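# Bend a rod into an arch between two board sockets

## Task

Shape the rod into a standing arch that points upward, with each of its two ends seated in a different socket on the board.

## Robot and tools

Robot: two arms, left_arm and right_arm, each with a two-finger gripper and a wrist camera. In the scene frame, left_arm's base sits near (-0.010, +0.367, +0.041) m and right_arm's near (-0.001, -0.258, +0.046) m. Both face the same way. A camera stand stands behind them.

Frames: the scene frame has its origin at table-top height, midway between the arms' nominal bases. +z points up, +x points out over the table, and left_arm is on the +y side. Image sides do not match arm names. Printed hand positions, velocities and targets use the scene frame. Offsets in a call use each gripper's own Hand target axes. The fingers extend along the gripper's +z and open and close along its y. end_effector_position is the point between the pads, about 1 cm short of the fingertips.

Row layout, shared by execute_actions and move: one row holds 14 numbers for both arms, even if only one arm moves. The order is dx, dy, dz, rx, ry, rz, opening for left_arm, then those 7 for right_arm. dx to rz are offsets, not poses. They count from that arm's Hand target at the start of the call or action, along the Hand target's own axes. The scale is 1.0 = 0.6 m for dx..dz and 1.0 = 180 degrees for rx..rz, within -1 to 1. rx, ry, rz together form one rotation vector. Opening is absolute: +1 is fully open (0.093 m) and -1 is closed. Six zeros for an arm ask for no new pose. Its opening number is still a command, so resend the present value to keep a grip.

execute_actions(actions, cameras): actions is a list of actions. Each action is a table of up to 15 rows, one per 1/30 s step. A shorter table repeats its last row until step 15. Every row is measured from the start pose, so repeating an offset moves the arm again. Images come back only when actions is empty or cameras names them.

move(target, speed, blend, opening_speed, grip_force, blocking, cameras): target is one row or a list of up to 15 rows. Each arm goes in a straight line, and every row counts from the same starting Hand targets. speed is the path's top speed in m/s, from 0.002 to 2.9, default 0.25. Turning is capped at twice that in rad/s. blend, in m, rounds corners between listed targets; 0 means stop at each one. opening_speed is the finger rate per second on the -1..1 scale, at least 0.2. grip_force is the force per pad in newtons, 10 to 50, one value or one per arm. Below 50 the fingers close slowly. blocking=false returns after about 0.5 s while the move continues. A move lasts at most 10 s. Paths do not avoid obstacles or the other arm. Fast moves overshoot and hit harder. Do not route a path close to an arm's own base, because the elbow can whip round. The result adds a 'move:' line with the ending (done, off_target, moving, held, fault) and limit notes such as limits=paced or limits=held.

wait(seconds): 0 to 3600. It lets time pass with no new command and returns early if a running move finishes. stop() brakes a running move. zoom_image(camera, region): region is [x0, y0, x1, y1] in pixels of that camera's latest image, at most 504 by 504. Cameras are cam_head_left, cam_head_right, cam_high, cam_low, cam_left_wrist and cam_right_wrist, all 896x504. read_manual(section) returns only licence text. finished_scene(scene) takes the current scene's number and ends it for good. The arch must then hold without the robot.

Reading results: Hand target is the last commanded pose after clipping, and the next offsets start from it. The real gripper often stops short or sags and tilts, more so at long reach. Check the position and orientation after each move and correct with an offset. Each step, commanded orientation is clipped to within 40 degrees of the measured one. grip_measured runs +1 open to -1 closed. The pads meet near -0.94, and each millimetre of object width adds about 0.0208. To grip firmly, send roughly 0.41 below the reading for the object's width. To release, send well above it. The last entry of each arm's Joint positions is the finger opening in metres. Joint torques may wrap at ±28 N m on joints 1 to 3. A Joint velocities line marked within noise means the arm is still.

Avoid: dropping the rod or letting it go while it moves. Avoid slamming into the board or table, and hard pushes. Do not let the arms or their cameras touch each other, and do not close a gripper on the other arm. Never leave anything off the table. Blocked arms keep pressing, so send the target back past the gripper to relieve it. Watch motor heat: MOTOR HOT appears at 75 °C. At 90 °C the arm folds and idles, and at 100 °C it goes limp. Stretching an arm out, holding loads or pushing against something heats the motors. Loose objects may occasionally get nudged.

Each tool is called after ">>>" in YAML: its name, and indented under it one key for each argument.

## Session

>>> execute_actions:
  actions: []
  cameras: ["cam_head_left","cam_high"]

>>> zoom_image:
  camera: "cam_head_left"
  region: [380, 230, 640, 376]

Scene clock: 0.00 s.
left_arm: end_effector_position=(+0.3713, +0.3922, +0.1034) grip_measured=+1.000 end_effector_quat_wxyz=(+0.534, -0.063, +0.842, +0.038) | right_arm: end_effector_position=(+0.3686, -0.2483, +0.0954) grip_measured=+1.000 end_effector_quat_wxyz=(+0.494, +0.012, +0.868, +0.051)
Joint positions: left_arm=[0.016 1.593 0.363 0.785 -0.119 -0.059 0.093] | right_arm=[-0.025 1.551 0.361 0.657 -0.088 0.065 0.093]
Joint velocities: within noise
Joint torques (N m): no reading
Motor temperatures (°C): left_arm=[29 39 37 27 27 29 30] | right_arm=[27 37 37 30 30 31 29]
Heat: left arm: 39 °C; right arm: 37 °C.
Hand target: left_arm +0.3769, +0.3924, +0.1150; +0.550, -0.063, +0.832, +0.038 | right_arm +0.3746, -0.2483, +0.1059; +0.510, +0.011, +0.859, +0.051
Tool commands: left_gripper/opening=+1.0 right_gripper/opening=+1.0
Images, in order (width x height): cam_head_left 896x504, cam_high 896x504.

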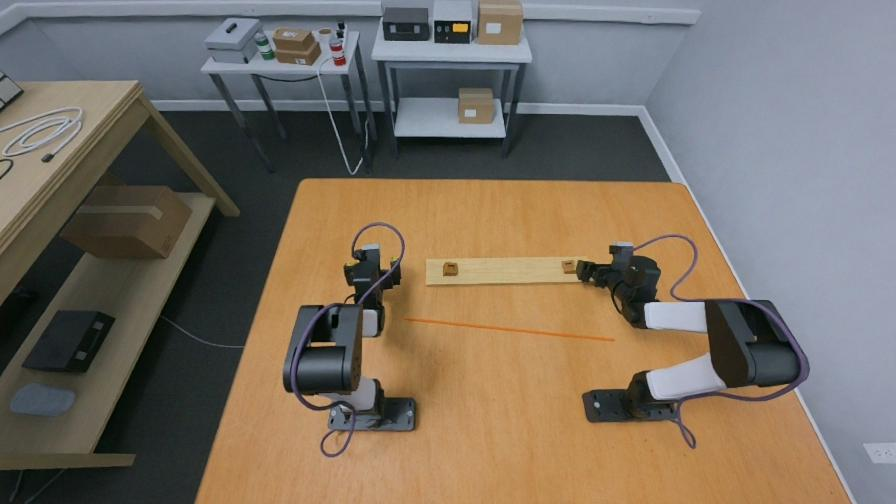

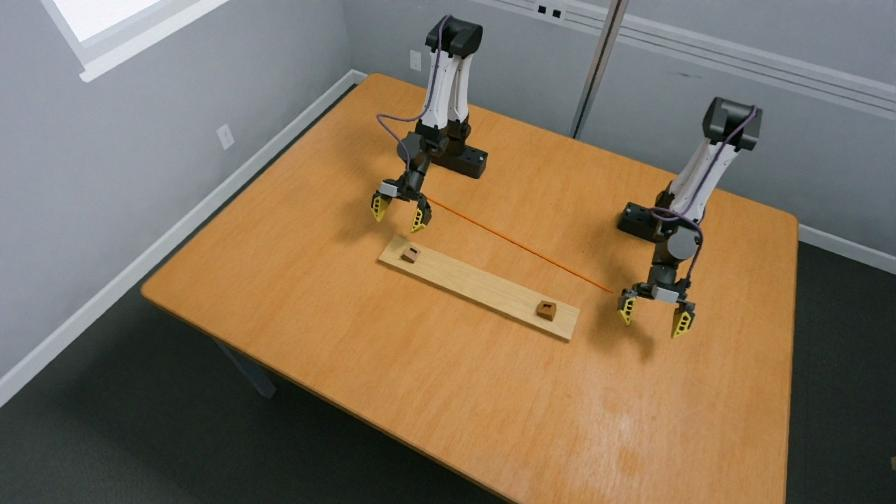

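Scaled by 1.938 from the camera's image (finer frame: 1280x720).

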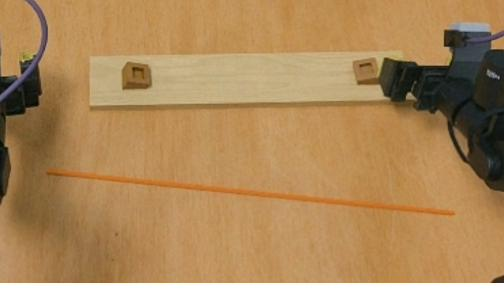

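>>> move:
  target: [0.158,-0.5562,-0.341,0.3353,0.2585,0.51,1,-0.0303,0.1065,-0.3925,-0.2185,0.3021,-0.4206,1]
  speed: 0.45
  cameras: ["cam_left_wrist","cam_right_wrist"]

Scene clock: 17.40 s.
left_arm: end_effector_position=(+0.1998, +0.0366, +0.1039) grip_measured=+1.000 end_effector_quat_wxyz=(-0.009, +0.743, +0.669, +0.008) | right_arm: end_effector_position=(+0.1762, -0.2032, +0.2306) grip_measured=+1.000 end_effector_quat_wxyz=(+0.015, -0.655, +0.755, +0.000)
Joint positions: left_arm=[-1.007 2.073 1.677 -1.194 -0.012 0.667 0.093] | right_arm=[0.277 1.242 1.256 -1.557 -0.012 -1.14 0.093]
Joint torques (N m): left_arm=[-0.14 -8.53 8.42 0.29 0.08 0.24] | right_arm=[0.28 -3.62 6.87 0.38 -0.01 -0.17]
Motor temperatures (°C): left_arm=[29 41 39 31 27 29 29] | right_arm=[27 38 39 36 30 31 29]
Heat: left arm: 41 °C; right arm: 39 °C.
Hand target: left_arm +0.2028, +0.0293, +0.1103; +0.000, +0.748, +0.664, +0.000 | right_arm +0.1747, -0.2041, +0.2400; +0.000, -0.664, +0.748, +0.000
Off the commanded pose: left_arm 0.010 m, 2 deg | right_arm 0.010 m, 2 deg.
joint sent to its limit (right arm) — joint 4 (wrist pitch), lower limit. The joint targets are off in orientation, not in position.
move: done

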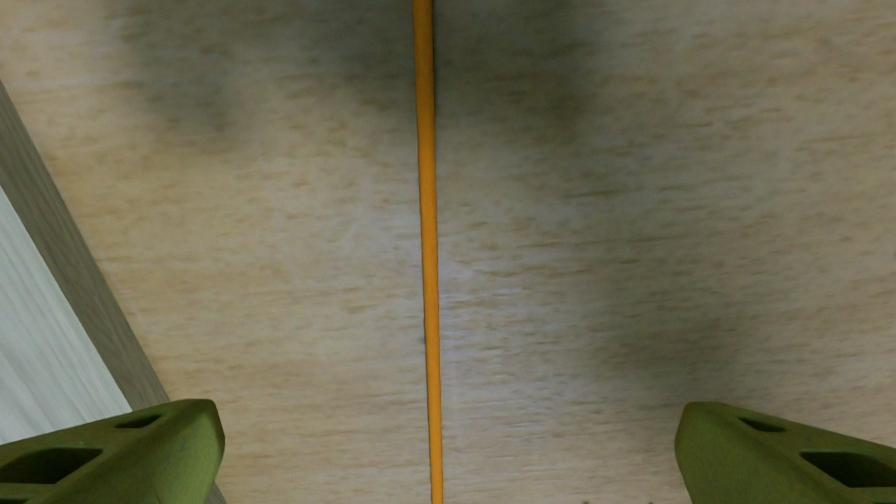

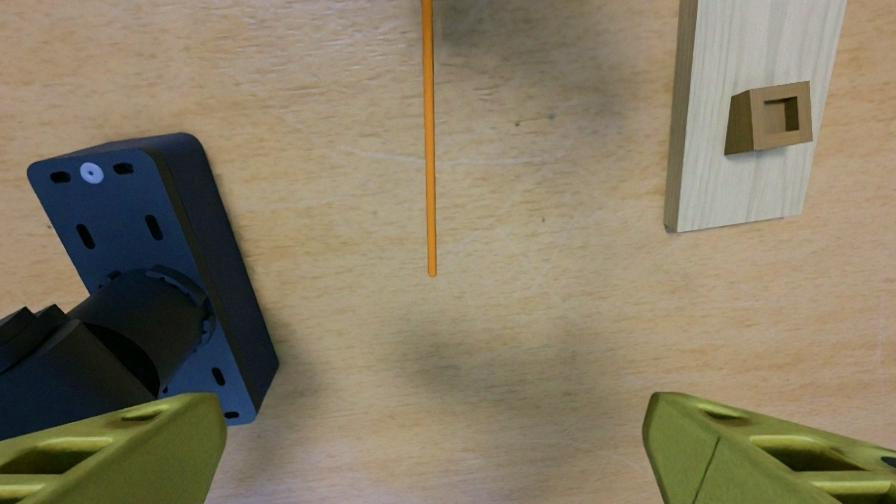

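>>> move:
  target:
    - [0,0.01,0.1505,0,0,0,1,0,0,0,0,0,0,1]
    - [0,0.01,0.1805,0,0,0,1,0,0,0,0,0,0,1]
    - [0,0.01,0.1805,0,0,0,-1,0,0,0,0,0,0,1]
    - [0,0.01,-0.0328,0,0,0,-1,0,0,0,0,0,0,1]
    - [0,0.01,-0.0328,0,0,0,-1,0.004,-0.003,0.235,0,0,0,1]
    - [0,0.01,-0.0328,0,0,0,-1,0.004,-0.003,0.235,0,0,0,-1]
  speed: [0.25,0.06,0.1,0.2,0.2,0.1]
  blend: [0.005,0,0,0,0,0]
  cameras: ["cam_right_wrist"]

>>> move:
  target:
    - [0,0,0,0,0,0,0,0,0,0,0,0,0,-1]
    - [0,0,-0.0833,0,0,0,0,0,0,0,0,0,0,-1]
    - [0.3167,0,-0.1333,0,0,0,1,0,0,0,0,0,0,-1]
  speed: [0.1,0.15,0.25]
  blend: [0,0.02,0]
  cameras: ["cam_left_wrist","cam_right_wrist","cam_low"]

Scene clock: 41.03 s.
left_arm: end_effector_position=(+0.2038, +0.0345, +0.1114) grip_measured=-0.976 end_effector_quat_wxyz=(-0.025, +0.745, +0.666, +0.006) | right_arm: end_effector_position=(+0.1729, -0.2046, +0.1024) grip_measured=-0.983 end_effector_quat_wxyz=(-0.002, -0.661, +0.750, +0.006)
Joint positions: left_arm=[-0.998 2.116 1.771 -1.277 -0.005 0.682 0] | right_arm=[0.277 1.268 0.76 -1.072 -0.01 -1.156 0]
Joint torques (N m): left_arm=[0.06 -11.69 8.02 0.22 0.02 0.22] | right_arm=[-1.05 -2.28 4.23 0.72 -0.03 -0.17]
Heat: left arm: 45 °C; right arm: 40 °C.
Hand target: left_arm +0.2086, +0.0284, +0.1301; +0.001, +0.748, +0.664, +0.000 | right_arm +0.1762, -0.2066, +0.0990; +0.000, -0.664, +0.748, +0.000
Off the commanded pose: left_arm 0.020 m, 3 deg | right_arm 0.005 m, 1 deg.
move: off_target (left_arm)

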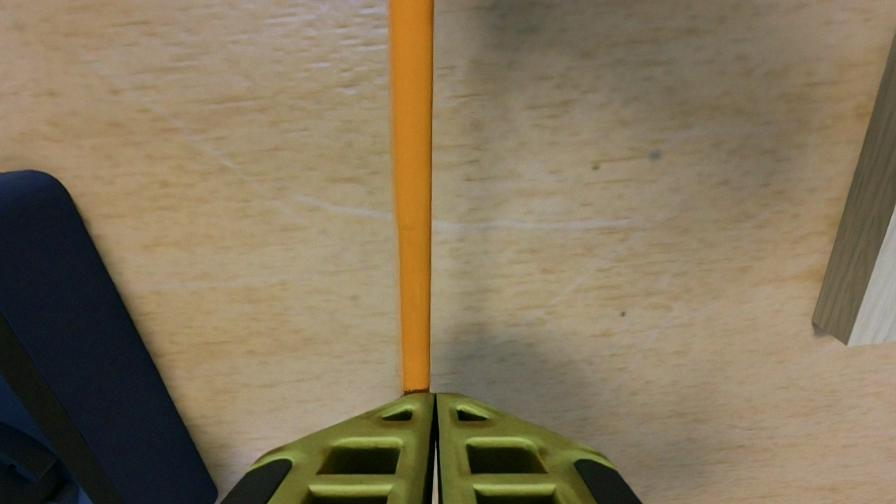

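Scene clock: 44.00 s.
left_arm: end_effector_position=(+0.2363, +0.2157, +0.2059) grip_measured=+1.000 end_effector_quat_wxyz=(-0.004, +0.743, +0.669, +0.002) | right_arm: end_effector_position=(+0.1729, -0.2046, +0.1024) grip_measured=-0.983 end_effector_quat_wxyz=(-0.002, -0.661, +0.750, +0.006)
Joint positions: left_arm=[-0.552 1.649 1.532 -1.461 -0.007 1.121 0.093] | right_arm=[0.277 1.268 0.76 -1.072 -0.01 -1.156 0]
Joint torques (N m): left_arm=[-0.34 -7.66 4.64 0.32 0.06 0.25] | right_arm=[-1.07 -2.26 4.25 0.72 -0.03 -0.18]
Motor temperatures (°C): left_arm=[29 46 42 29 27 29 30] | right_arm=[27 38 40 33 30 31 28]
Heat: left arm: 46 °C; right arm: 40 °C.
Hand target: left_arm +0.2313, +0.2173, +0.2099; +0.001, +0.748, +0.664, +0.000 | right_arm +0.1762, -0.2066, +0.0990; +0.000, -0.664, +0.748, +0.000
Off the commanded pose: left_arm 0.007 m, 1 deg | right_arm 0.005 m, 1 deg.
move: done
Images, in order (width x height): cam_low 896x504, cam_left_wrist 896x504, cam_right_wrist 896x504.

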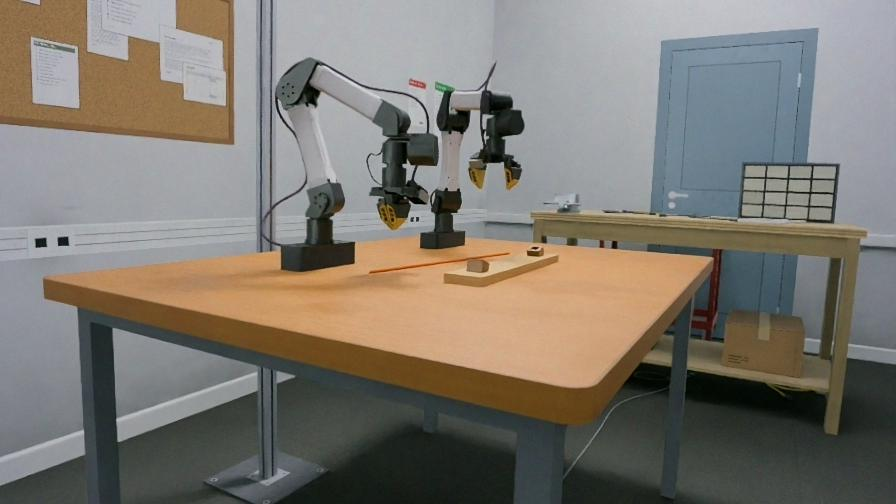

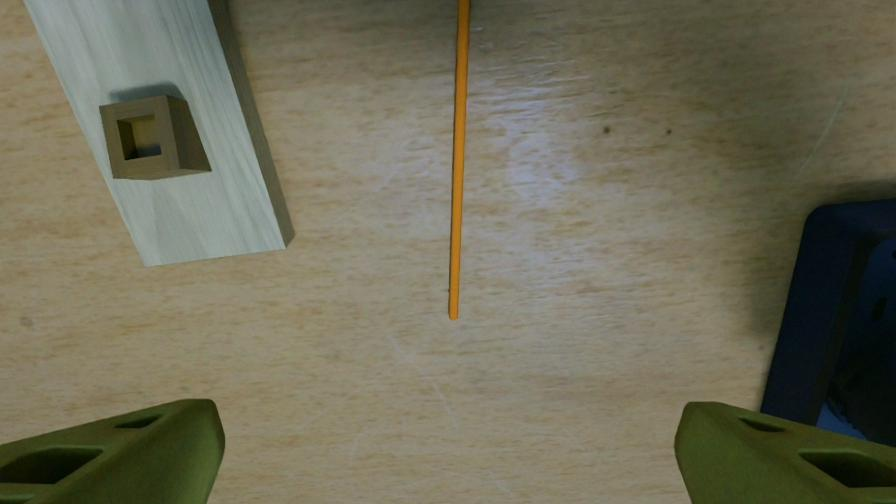

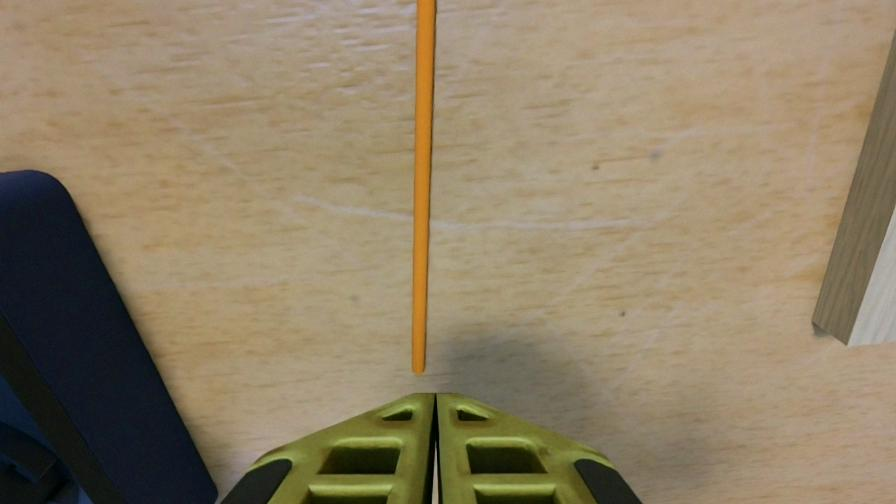

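>>> move:
  target:
    - [0.0395,-0.003,0.3165,0,0,0,1,-0.022,0.011,0.1317,0,0,0,1]
    - [0.0395,-0.003,0.3465,0,0,0,1,-0.022,0.011,0.1642,0,0,0,1]
    - [0.0395,-0.003,0.3465,0,0,0,-1,-0.022,0.011,0.1642,0,0,0,-1]
    - [0.0395,-0.003,0.1832,0,0,0,-1,-0.022,0.011,-0.0017,0,0,0,-1]
  speed: [0.2,0.05,0.1,0.2]
  blend: [0.005,0,0,0]
  cameras: ["cam_left_wrist","cam_right_wrist"]

>>> move:
  target: [-0.0185,0.2536,-0.1,0,0,-0.0408,-1,0.0025,-0.3608,-0.0933,0,0,-0.0408,-1]
  speed: 0.2
  cameras: ["cam_left_wrist","cam_right_wrist","cam_low"]

Scene clock: 90.20 s.
left_arm: end_effector_position=(+0.2263, +0.2432, +0.0880) grip_measured=-0.976 end_effector_quat_wxyz=(-0.013, +0.743, +0.669, -0.006) | right_arm: end_effector_position=(+0.1692, -0.1961, +0.0904) grip_measured=-0.973 end_effector_quat_wxyz=(-0.008, -0.664, +0.748, +0.000)
Joint positions: left_arm=[-0.478 1.637 1.044 -1.007 0.003 1.197 0] | right_arm=[0.343 1.285 0.722 -1.022 0.006 -1.097 0]
Joint torques (N m): left_arm=[-0.21 -7.12 7.66 0.15 -0.01 0.24] | right_arm=[0.17 -3.85 7.31 0.16 -0.16 0.02]
Heat: left arm: 48 °C; right arm: 41 °C.
Hand target: left_arm +0.2322, +0.2409, +0.0998; +0.000, +0.748, +0.664, +0.000 | right_arm +0.1713, -0.1927, +0.1000; +0.000, -0.664, +0.748, +0.000
Off the commanded pose: left_arm 0.014 m, 2 deg | right_arm 0.010 m, 1 deg.
move: off_target (left_arm)

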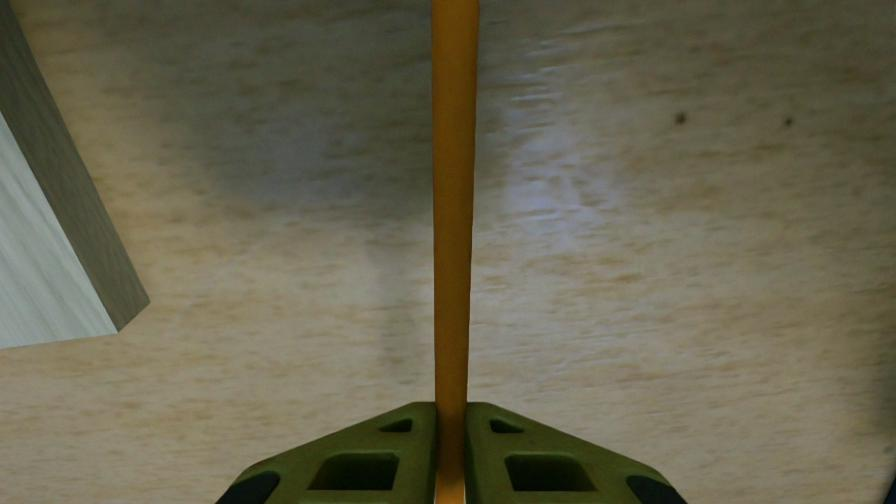

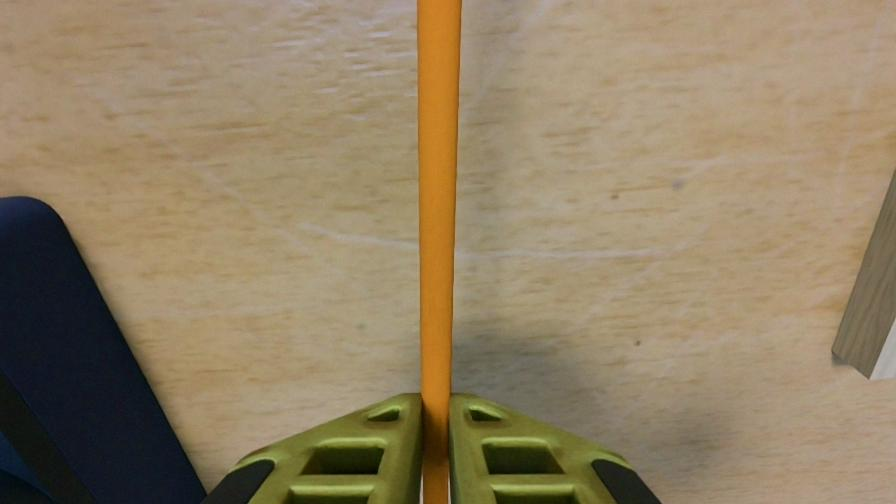

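Scene clock: 92.17 s.
left_arm: end_effector_position=(+0.3791, +0.2164, +0.1535) grip_measured=-0.976 end_effector_quat_wxyz=(-0.009, +0.706, +0.708, +0.003) | right_arm: end_effector_position=(+0.3823, -0.2223, +0.1498) grip_measured=-0.973 end_effector_quat_wxyz=(+0.008, +0.707, -0.708, +0.003)
Joint positions: left_arm=[-0.372 2.175 2.033 -1.443 -0.012 1.196 0] | right_arm=[0.088 2.022 1.762 -1.32 0.015 -1.47 0]
Joint torques (N m): left_arm=[-0.53 -9.24 8.36 0.21 0.11 0.01] | right_arm=[-0.62 -7.75 7.76 0.33 -0.27 -0.16]
Heat: left arm: 48 °C; right arm: 41 °C.
Hand target: left_arm +0.3821, +0.2119, +0.1600; +0.001, +0.704, +0.710, +0.000 | right_arm +0.3859, -0.2201, +0.1559; +0.000, +0.710, -0.704, +0.000
Off the commanded pose: left_arm 0.008 m, 1 deg | right_arm 0.008 m, 1 deg.
move: done
Images, in order (width x height): cam_low 896x504, cam_left_wrist 896x504, cam_right_wrist 896x504.

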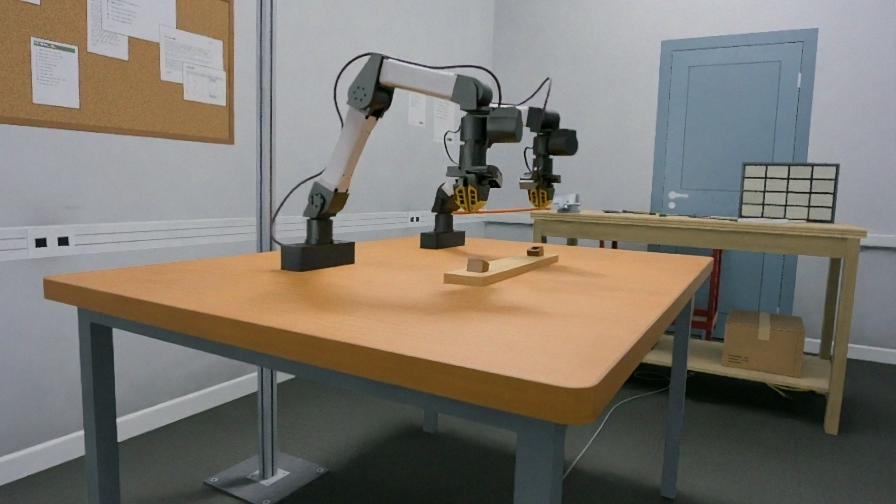

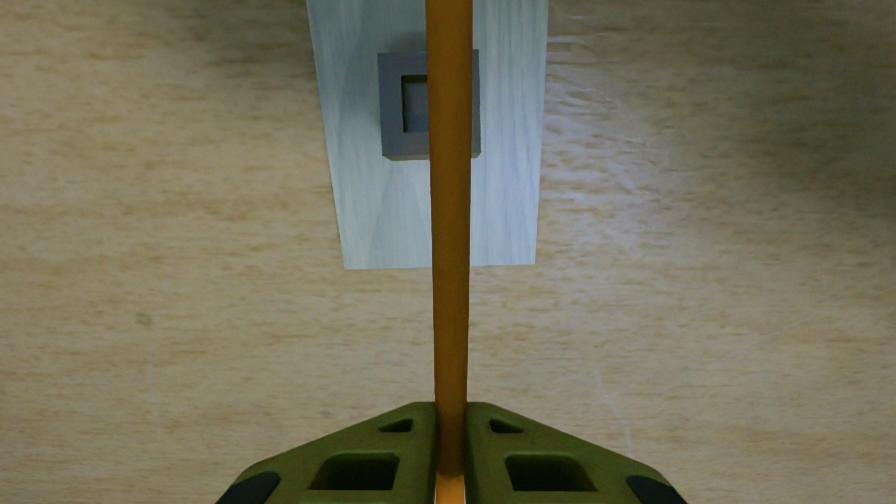

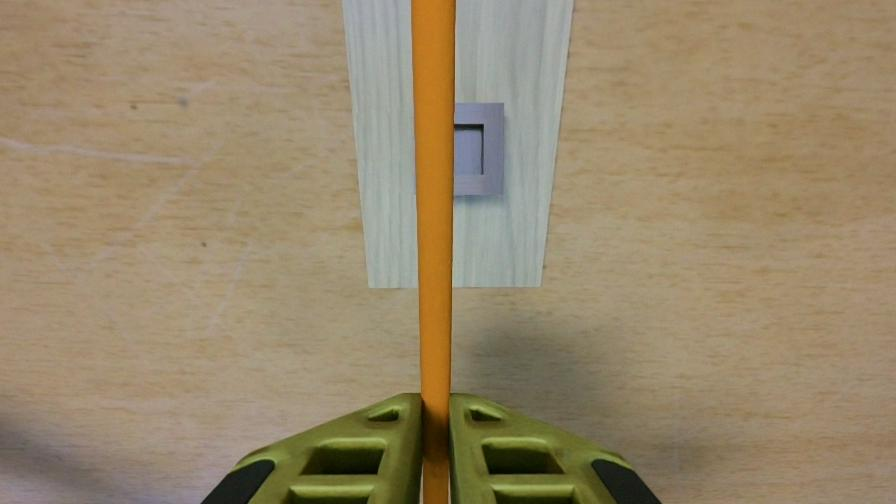

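>>> move:
  target:
    - [0,0.0108,0.1633,0,0,0,-1,0,-0.0117,0.1598,0,0,0,-1]
    - [0,0.0108,0.1633,0,0,0,-0.5,0,-0.0117,0.1598,0,0,0,-0.5]
    - [0,0.0108,0.1917,0,0,0,-0.5,0,-0.0117,0.1882,0,0,0,-0.5]
    - [0,0.0108,0.1917,0,0,0,-1,0,-0.0117,0.1882,0,0,0,-1]
  speed: [0.15,0.1,0.08,0.1]
  cameras: ["cam_left_wrist","cam_right_wrist","cam_low"]

>>> zoom_image:
  camera: "cam_low"
  region: [420, 170, 600, 300]

Scene clock: 118.87 s.
left_arm: end_effector_position=(+0.3880, +0.2133, +0.0471) grip_measured=-0.975 end_effector_quat_wxyz=(-0.004, +0.706, +0.708, +0.003) | right_arm: end_effector_position=(+0.3900, -0.2215, +0.0453) grip_measured=-0.973 end_effector_quat_wxyz=(+0.011, +0.707, -0.707, +0.001)
Joint positions: left_arm=[-0.37 2.25 1.729 -1.055 -0.01 1.196 0] | right_arm=[0.088 2.141 1.518 -0.963 0.015 -1.472 0]
Joint torques (N m): left_arm=[-0.23 -9.95 4.85 0.52 0.08 0.06] | right_arm=[-0.75 -8.62 4.36 0.64 -0.27 -0.16]
Motor temperatures (°C): left_arm=[29 51 42 28 27 29 30] | right_arm=[27 43 43 32 30 31 29]
Heat: left arm: 51 °C; right arm: 43 °C.
Hand target: left_arm +0.3886, +0.2117, +0.0449; +0.001, +0.704, +0.710, +0.000 | right_arm +0.3930, -0.2200, +0.0429; +0.000, +0.710, -0.704, +0.000
Off the commanded pose: left_arm 0.003 m, 1 deg | right_arm 0.004 m, 1 deg.
move: done
Images, in order (width x height): cam_low 896x504, cam_left_wrist 896x504, cam_right_wrist 896x504.

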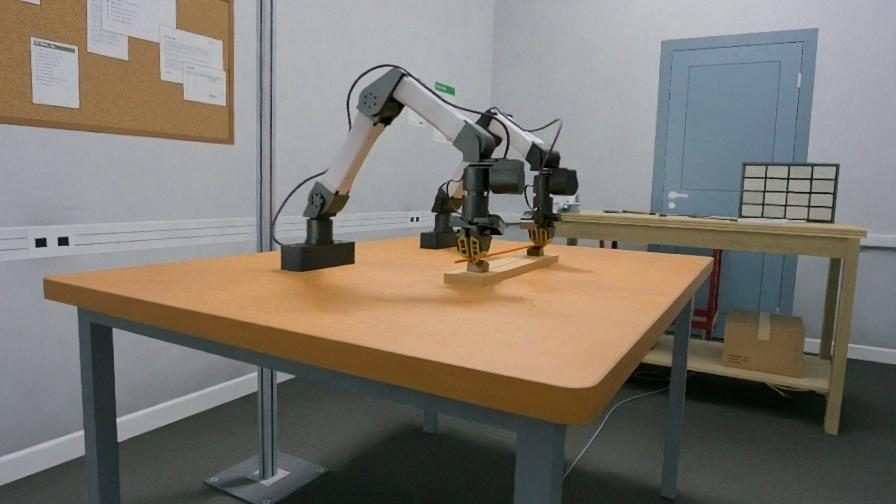

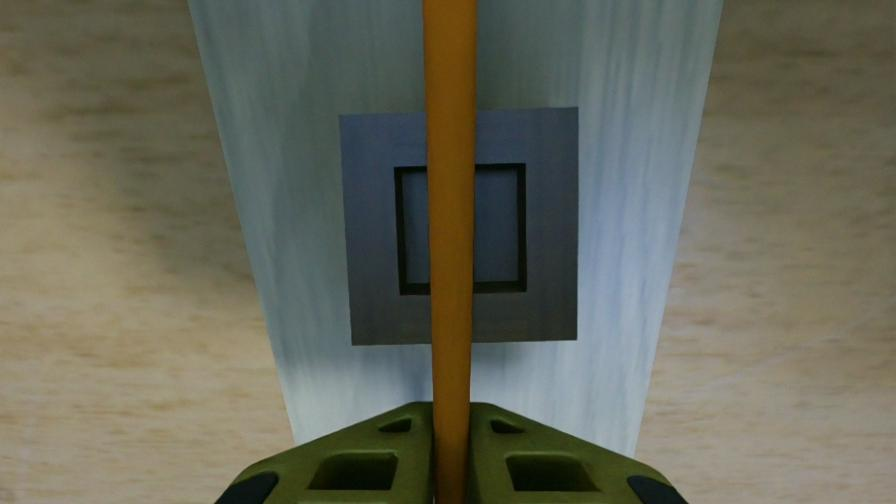

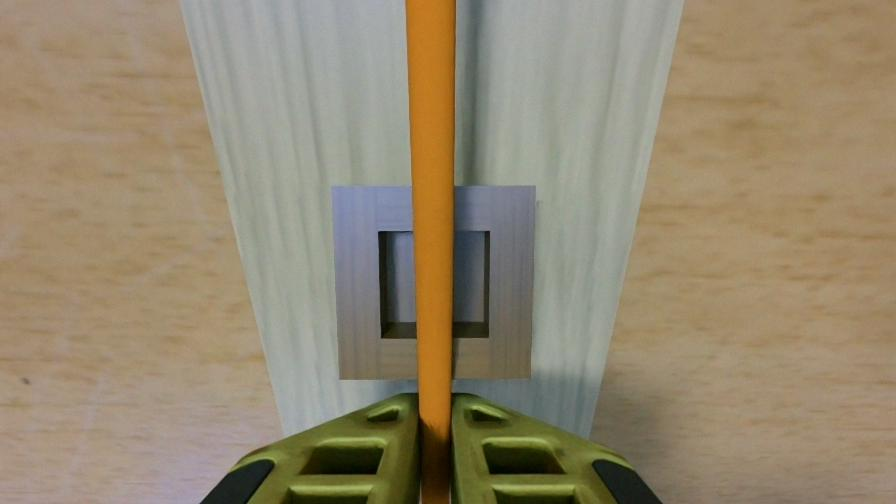

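Scaled by 2.800 from the camera's image (finer frame: 1280x720).

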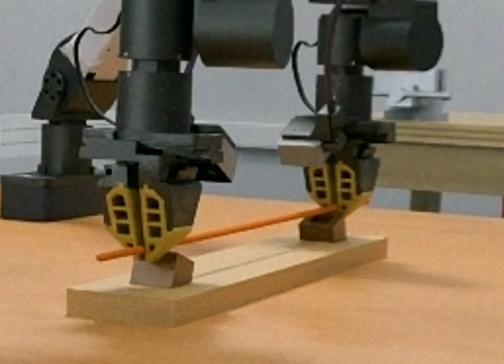

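>>> move:
  target:
    - [0,0,-0.2085,0,0,0,-1,0,0,-0.2052,0,0,0,-1]
    - [-0.015,-0.0077,-0.2252,0,-0.1667,0,-1,-0.015,0.005,-0.2219,0,-0.1667,0,-1]
    - [-0.0762,-0.011,-0.2002,0,-0.3056,0,-1,-0.0767,0.008,-0.1968,0,-0.3056,0,-1]
    - [-0.1628,-0.0143,-0.1568,0,-0.425,0,-1,-0.1433,0.0108,-0.1535,0,-0.425,0,-1]
  speed: [0.2,0.2,0.18,0.15]
  blend: [0.02,0.02,0.02,0]
  cameras: ["cam_low","cam_high","cam_head_right"]

>>> zoom_image:
  camera: "cam_low"
  region: [430, 170, 580, 300]

>>> zoom_image:
  camera: "cam_high"
  region: [510, 250, 600, 340]

>>> zoom_image:
  camera: "cam_high"
  region: [370, 205, 460, 295]

Scene clock: 164.73 s.
left_arm: end_effector_position=(+0.3915, +0.1319, +0.1232) grip_measured=-0.976 end_effector_quat_wxyz=(+0.427, +0.540, +0.595, -0.415) | right_arm: end_effector_position=(+0.3876, -0.1548, +0.1281) grip_measured=-0.973 end_effector_quat_wxyz=(-0.421, +0.564, -0.575, -0.417)
Joint positions: left_arm=[-0.185 2.093 1.199 0.008 1.187 0.815 0] | right_arm=[-0.16 2.291 1.591 -1.277 -1.242 -1.993 0]
Joint torques (N m): left_arm=[-3.77 -10.18 4.98 1.84 0.91 -0.03] | right_arm=[3.3 -8.39 3.97 -0.33 -1.37 -0.21]
Motor temperatures (°C): left_arm=[29 57 41 28 28 29 31] | right_arm=[27 47 41 32 30 31 30]
Heat: left arm: 57 °C; right arm: 47 °C.
Hand target: left_arm +0.3808, +0.1141, +0.1392; +0.440, +0.553, +0.557, -0.436 | right_arm +0.3858, -0.1340, +0.1351; -0.436, +0.558, -0.553, -0.440
Off the commanded pose: left_arm 0.026 m, 5 deg | right_arm 0.022 m, 4 deg.
move: off_target (left_arm, right_arm)
Images, in order (width x height): cam_head_right 896x504, cam_high 896x504, cam_low 896x504.

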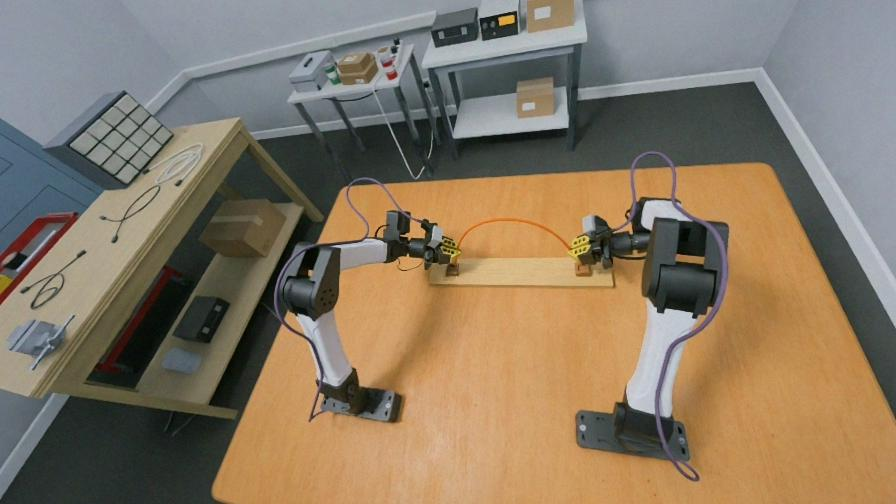

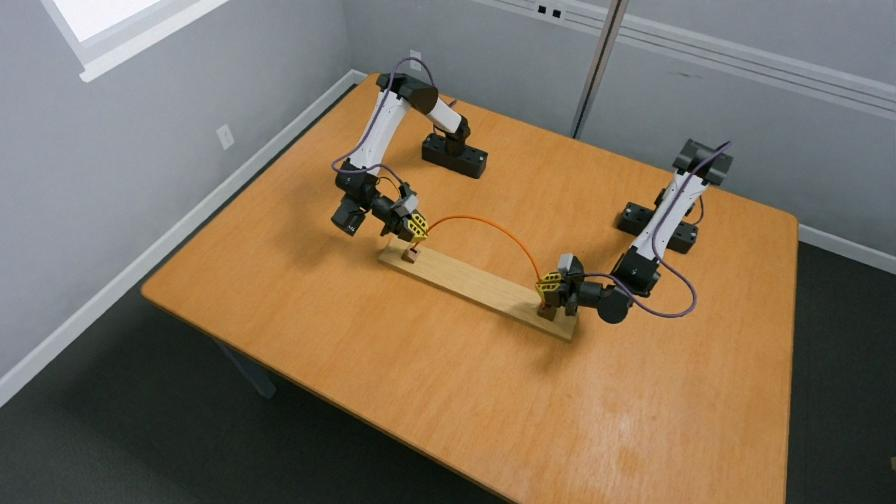

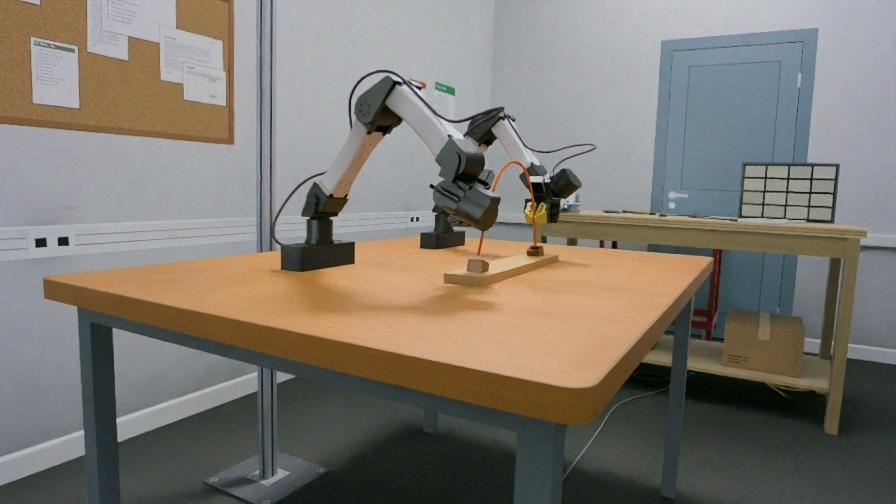

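Scaled by 3.360 from the camera's image (finer frame: 1280x720).

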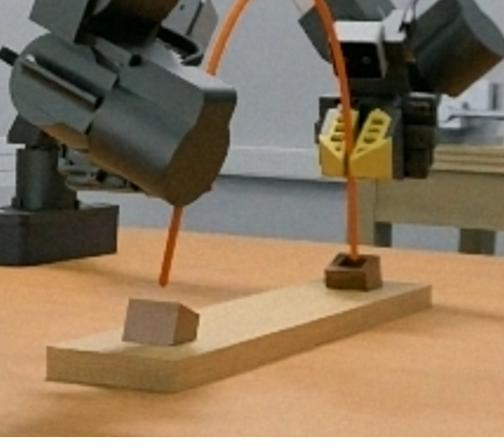

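Scaled by 5.600 from the camera's image (finer frame: 1280x720).

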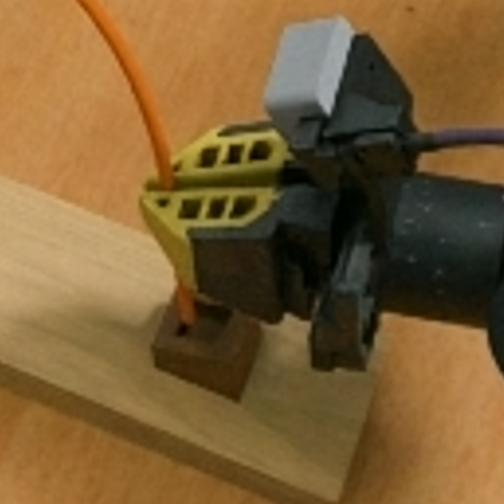

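Scaled by 5.600 from the camera's image (finer frame: 1280x720).

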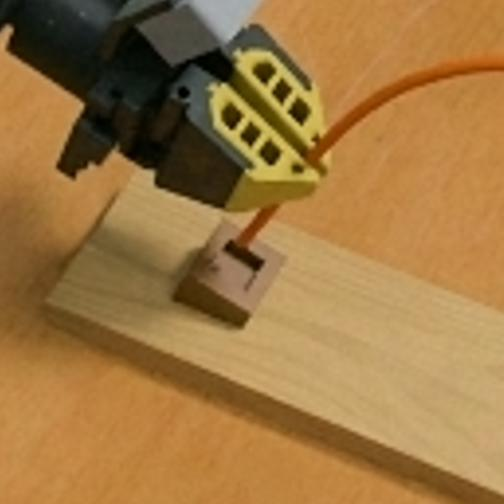

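>>> move:
  target:
    - [0.001,0,-0.004,0,0,0,-1,-0.0012,-0.0042,0.0049,0,0,0,-1]
    - [0.0427,0,-0.004,0,0,0,-1,0.0538,-0.0042,0.0049,0,0,0,-1]
    - [0.0843,0,-0.004,0,0,0,-1,0.0921,-0.0042,0.0049,0,0,0,-1]
  speed: 0.06
  blend: [0.003,0.003,0]
  cameras: ["cam_low","cam_high"]

>>> zoom_image:
  camera: "cam_low"
  region: [430, 170, 580, 300]

>>> zoom_image:
  camera: "cam_high"
  region: [510, 250, 600, 340]

>>> zoom_image:
  camera: "cam_high"
  region: [370, 205, 460, 295]

Scene clock: 187.60 s.
left_arm: end_effector_position=(+0.3855, +0.1343, +0.1061) grip_measured=-0.976 end_effector_quat_wxyz=(+0.444, +0.543, +0.558, -0.443) | right_arm: end_effector_position=(+0.3904, -0.1497, +0.1001) grip_measured=-0.973 end_effector_quat_wxyz=(-0.445, +0.534, -0.564, -0.445)
Joint positions: left_arm=[-0.17 2.169 1.169 0.132 1.287 0.835 0] | right_arm=[-0.156 2.405 1.591 -1.263 -1.331 -2.062 0]
Joint torques (N m): left_arm=[-2 -7.15 3.79 1.55 0.17 0.37] | right_arm=[0.99 -6.68 3.86 0.04 -0.35 -0.3]
Motor temperatures (°C): left_arm=[30 57 41 31 29 29 31] | right_arm=[28 49 41 31 32 31 30]
Heat: left arm: 57 °C; right arm: 49 °C.
Hand target: left_arm +0.3808, +0.1283, +0.0905; +0.440, +0.552, +0.558, -0.436 | right_arm +0.3884, -0.1440, +0.0807; -0.436, +0.558, -0.553, -0.440
Off the commanded pose: left_arm 0.017 m, 1 deg | right_arm 0.020 m, 3 deg.
joint sent to its limit (right arm) — joint 6 (wrist roll), lower limit. The joint targets still meet the commanded pose.
move: off_target (left_arm, right_arm); blend cut to 0.0025 m at target 1
Images, in order (width x height): cam_high 896x504, cam_low 896x504.

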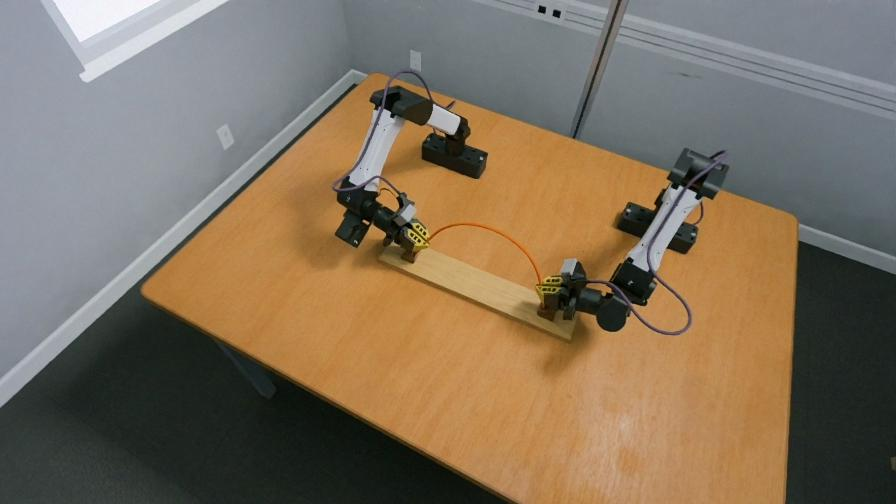

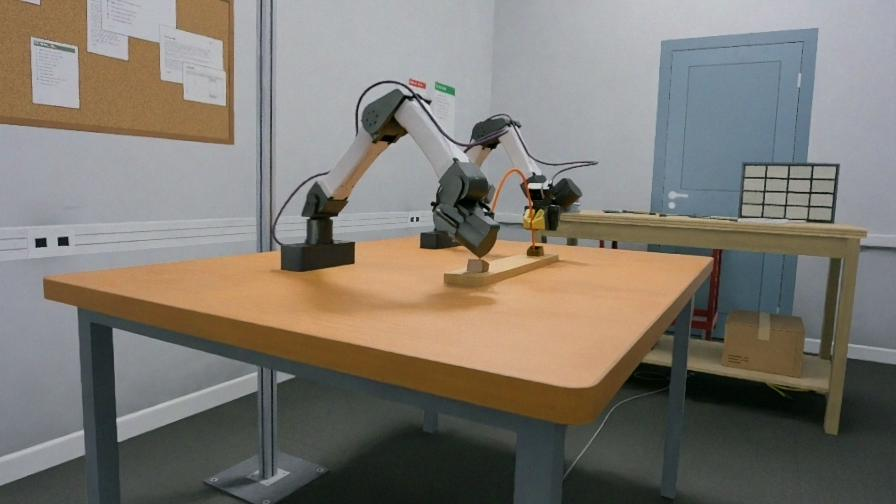

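Scaled by 3.360 from the camera's image (finer frame: 1280x720).

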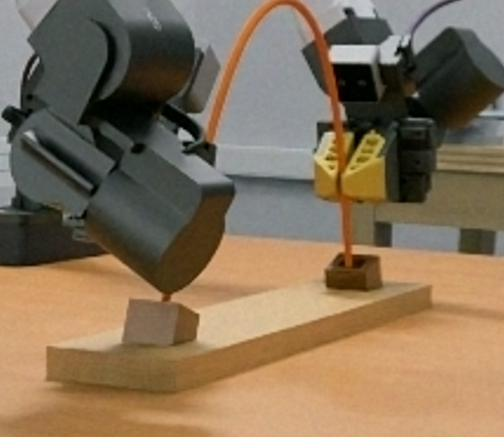

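Scaled by 5.600 from the camera's image (finer frame: 1280x720).

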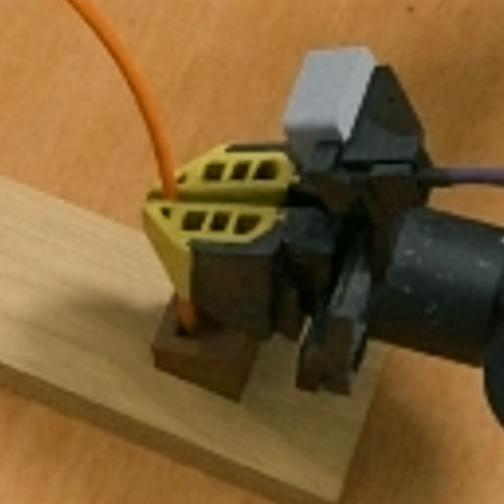

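Scaled by 5.600 from the camera's image (finer frame: 1280x720).

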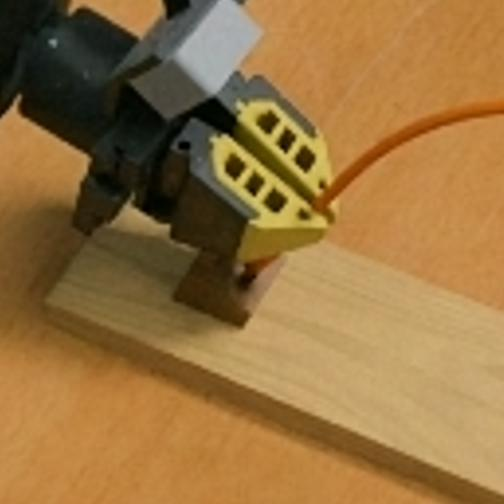

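>>> move:
  target:
    - [-0.0282,0.0078,-0.017,0,0,0,-1,-0.0345,-0.0033,-0.018,0,0,0,-1]
    - [-0.0282,0.0078,-0.017,0,0,0,0,-0.0345,-0.0033,-0.018,0,0,0,0]
    - [-0.0282,0.0078,-0.167,0,0.1,0,0,-0.0345,-0.0033,-0.168,0,0.1,0,0]
  speed: [0.08,0.08,0.12]
  opening_speed: 0.6
  cameras: ["cam_low","cam_high","cam_left_wrist","cam_right_wrist"]

>>> zoom_image:
  camera: "cam_low"
  region: [430, 170, 580, 300]

>>> zoom_image:
  camera: "cam_high"
  region: [370, 190, 610, 350]

Scene clock: 204.37 s.
left_arm: end_effector_position=(+0.3758, +0.2214, +0.1136) grip_measured=-0.002 end_effector_quat_wxyz=(+0.328, +0.600, +0.634, -0.362) | right_arm: end_effector_position=(+0.3868, -0.2336, +0.1032) grip_measured=-0.002 end_effector_quat_wxyz=(-0.330, +0.604, -0.629, -0.361)
Joint positions: left_arm=[-0.003 2.132 1.476 -0.942 1.02 1.526 0.045] | right_arm=[-0.307 2.359 1.759 -1.447 -0.944 -2.074 0.045]
Joint torques (N m): left_arm=[-0.16 -11.02 7.87 0.26 0.49 0.3] | right_arm=[-0.9 -12.66 6.37 -0.71 -0.6 -0.19]
Motor temperatures (°C): left_arm=[30 55 41 31 28 29 31] | right_arm=[28 48 41 31 31 31 30]
Heat: left arm: 55 °C; right arm: 48 °C.
Hand target: left_arm +0.3846, +0.2219, +0.1302; +0.347, +0.614, +0.620, -0.344 | right_arm +0.3912, -0.2373, +0.1243; -0.344, +0.620, -0.614, -0.347
Off the commanded pose: left_arm 0.019 m, 4 deg | right_arm 0.022 m, 3 deg.
joint sent to its limit (right arm) — joint 6 (wrist roll), lower limit. The joint targets still meet the commanded pose.
move: off_target (left_arm, right_arm); target 2's new opening was sent with right_arm's hand 0.003 m and 4 deg from that target
Images, in order (width x height): cam_high 896x504, cam_low 896x504, cam_left_wrist 896x504, cam_right_wrist 896x504.

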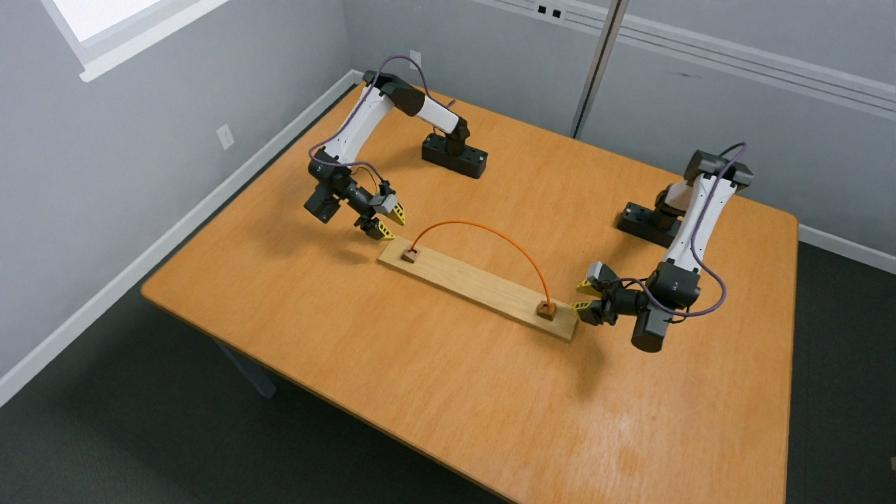

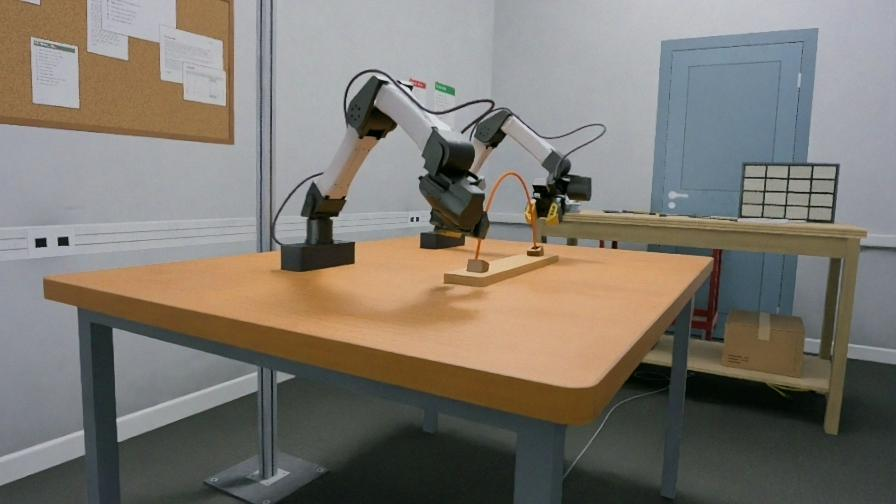

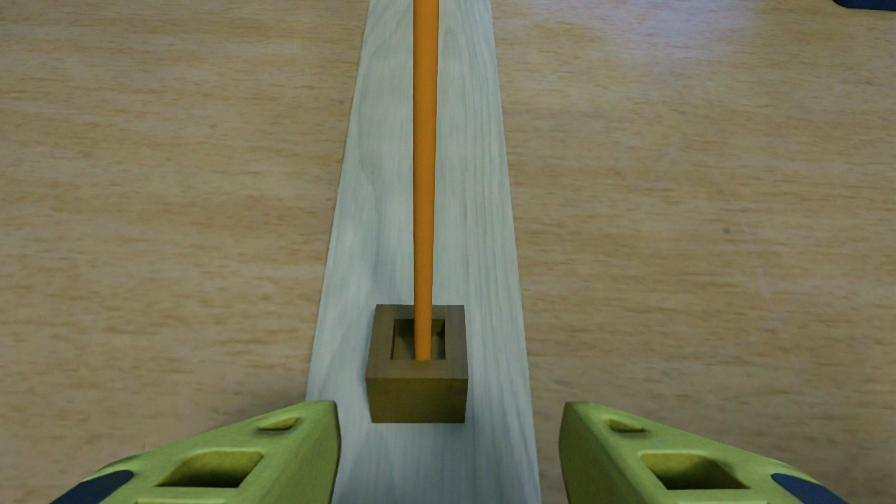

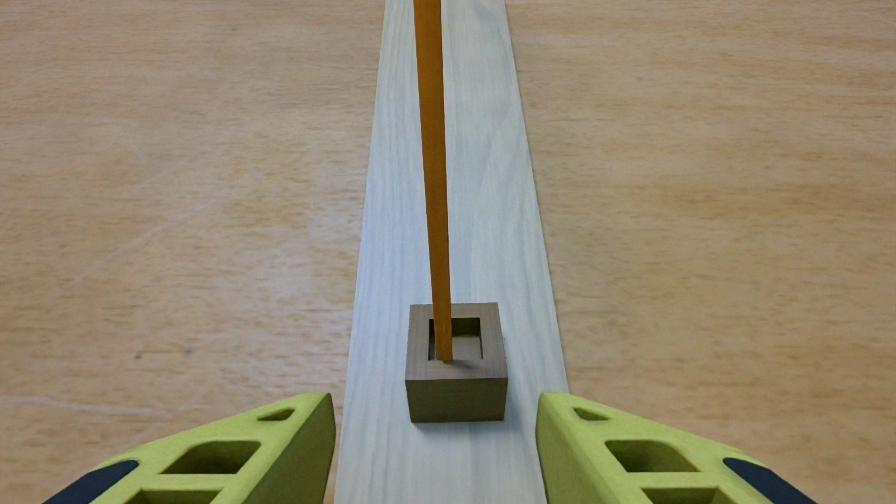

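Scaled by 3.360 from the camera's image (finer frame: 1280x720).

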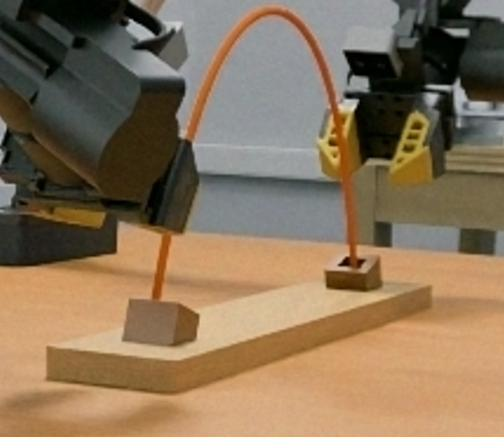

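Scaled by 2.100 from the camera's image (finer frame: 1280x720).

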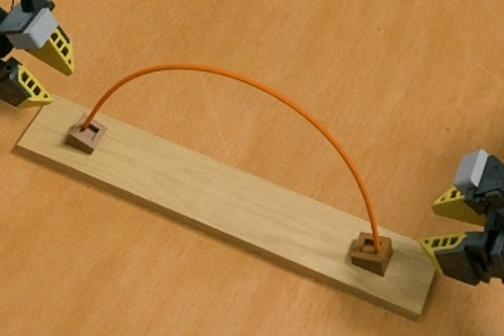

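>>> finished_scene:
  scene: 3

The scene is finished: the task was done.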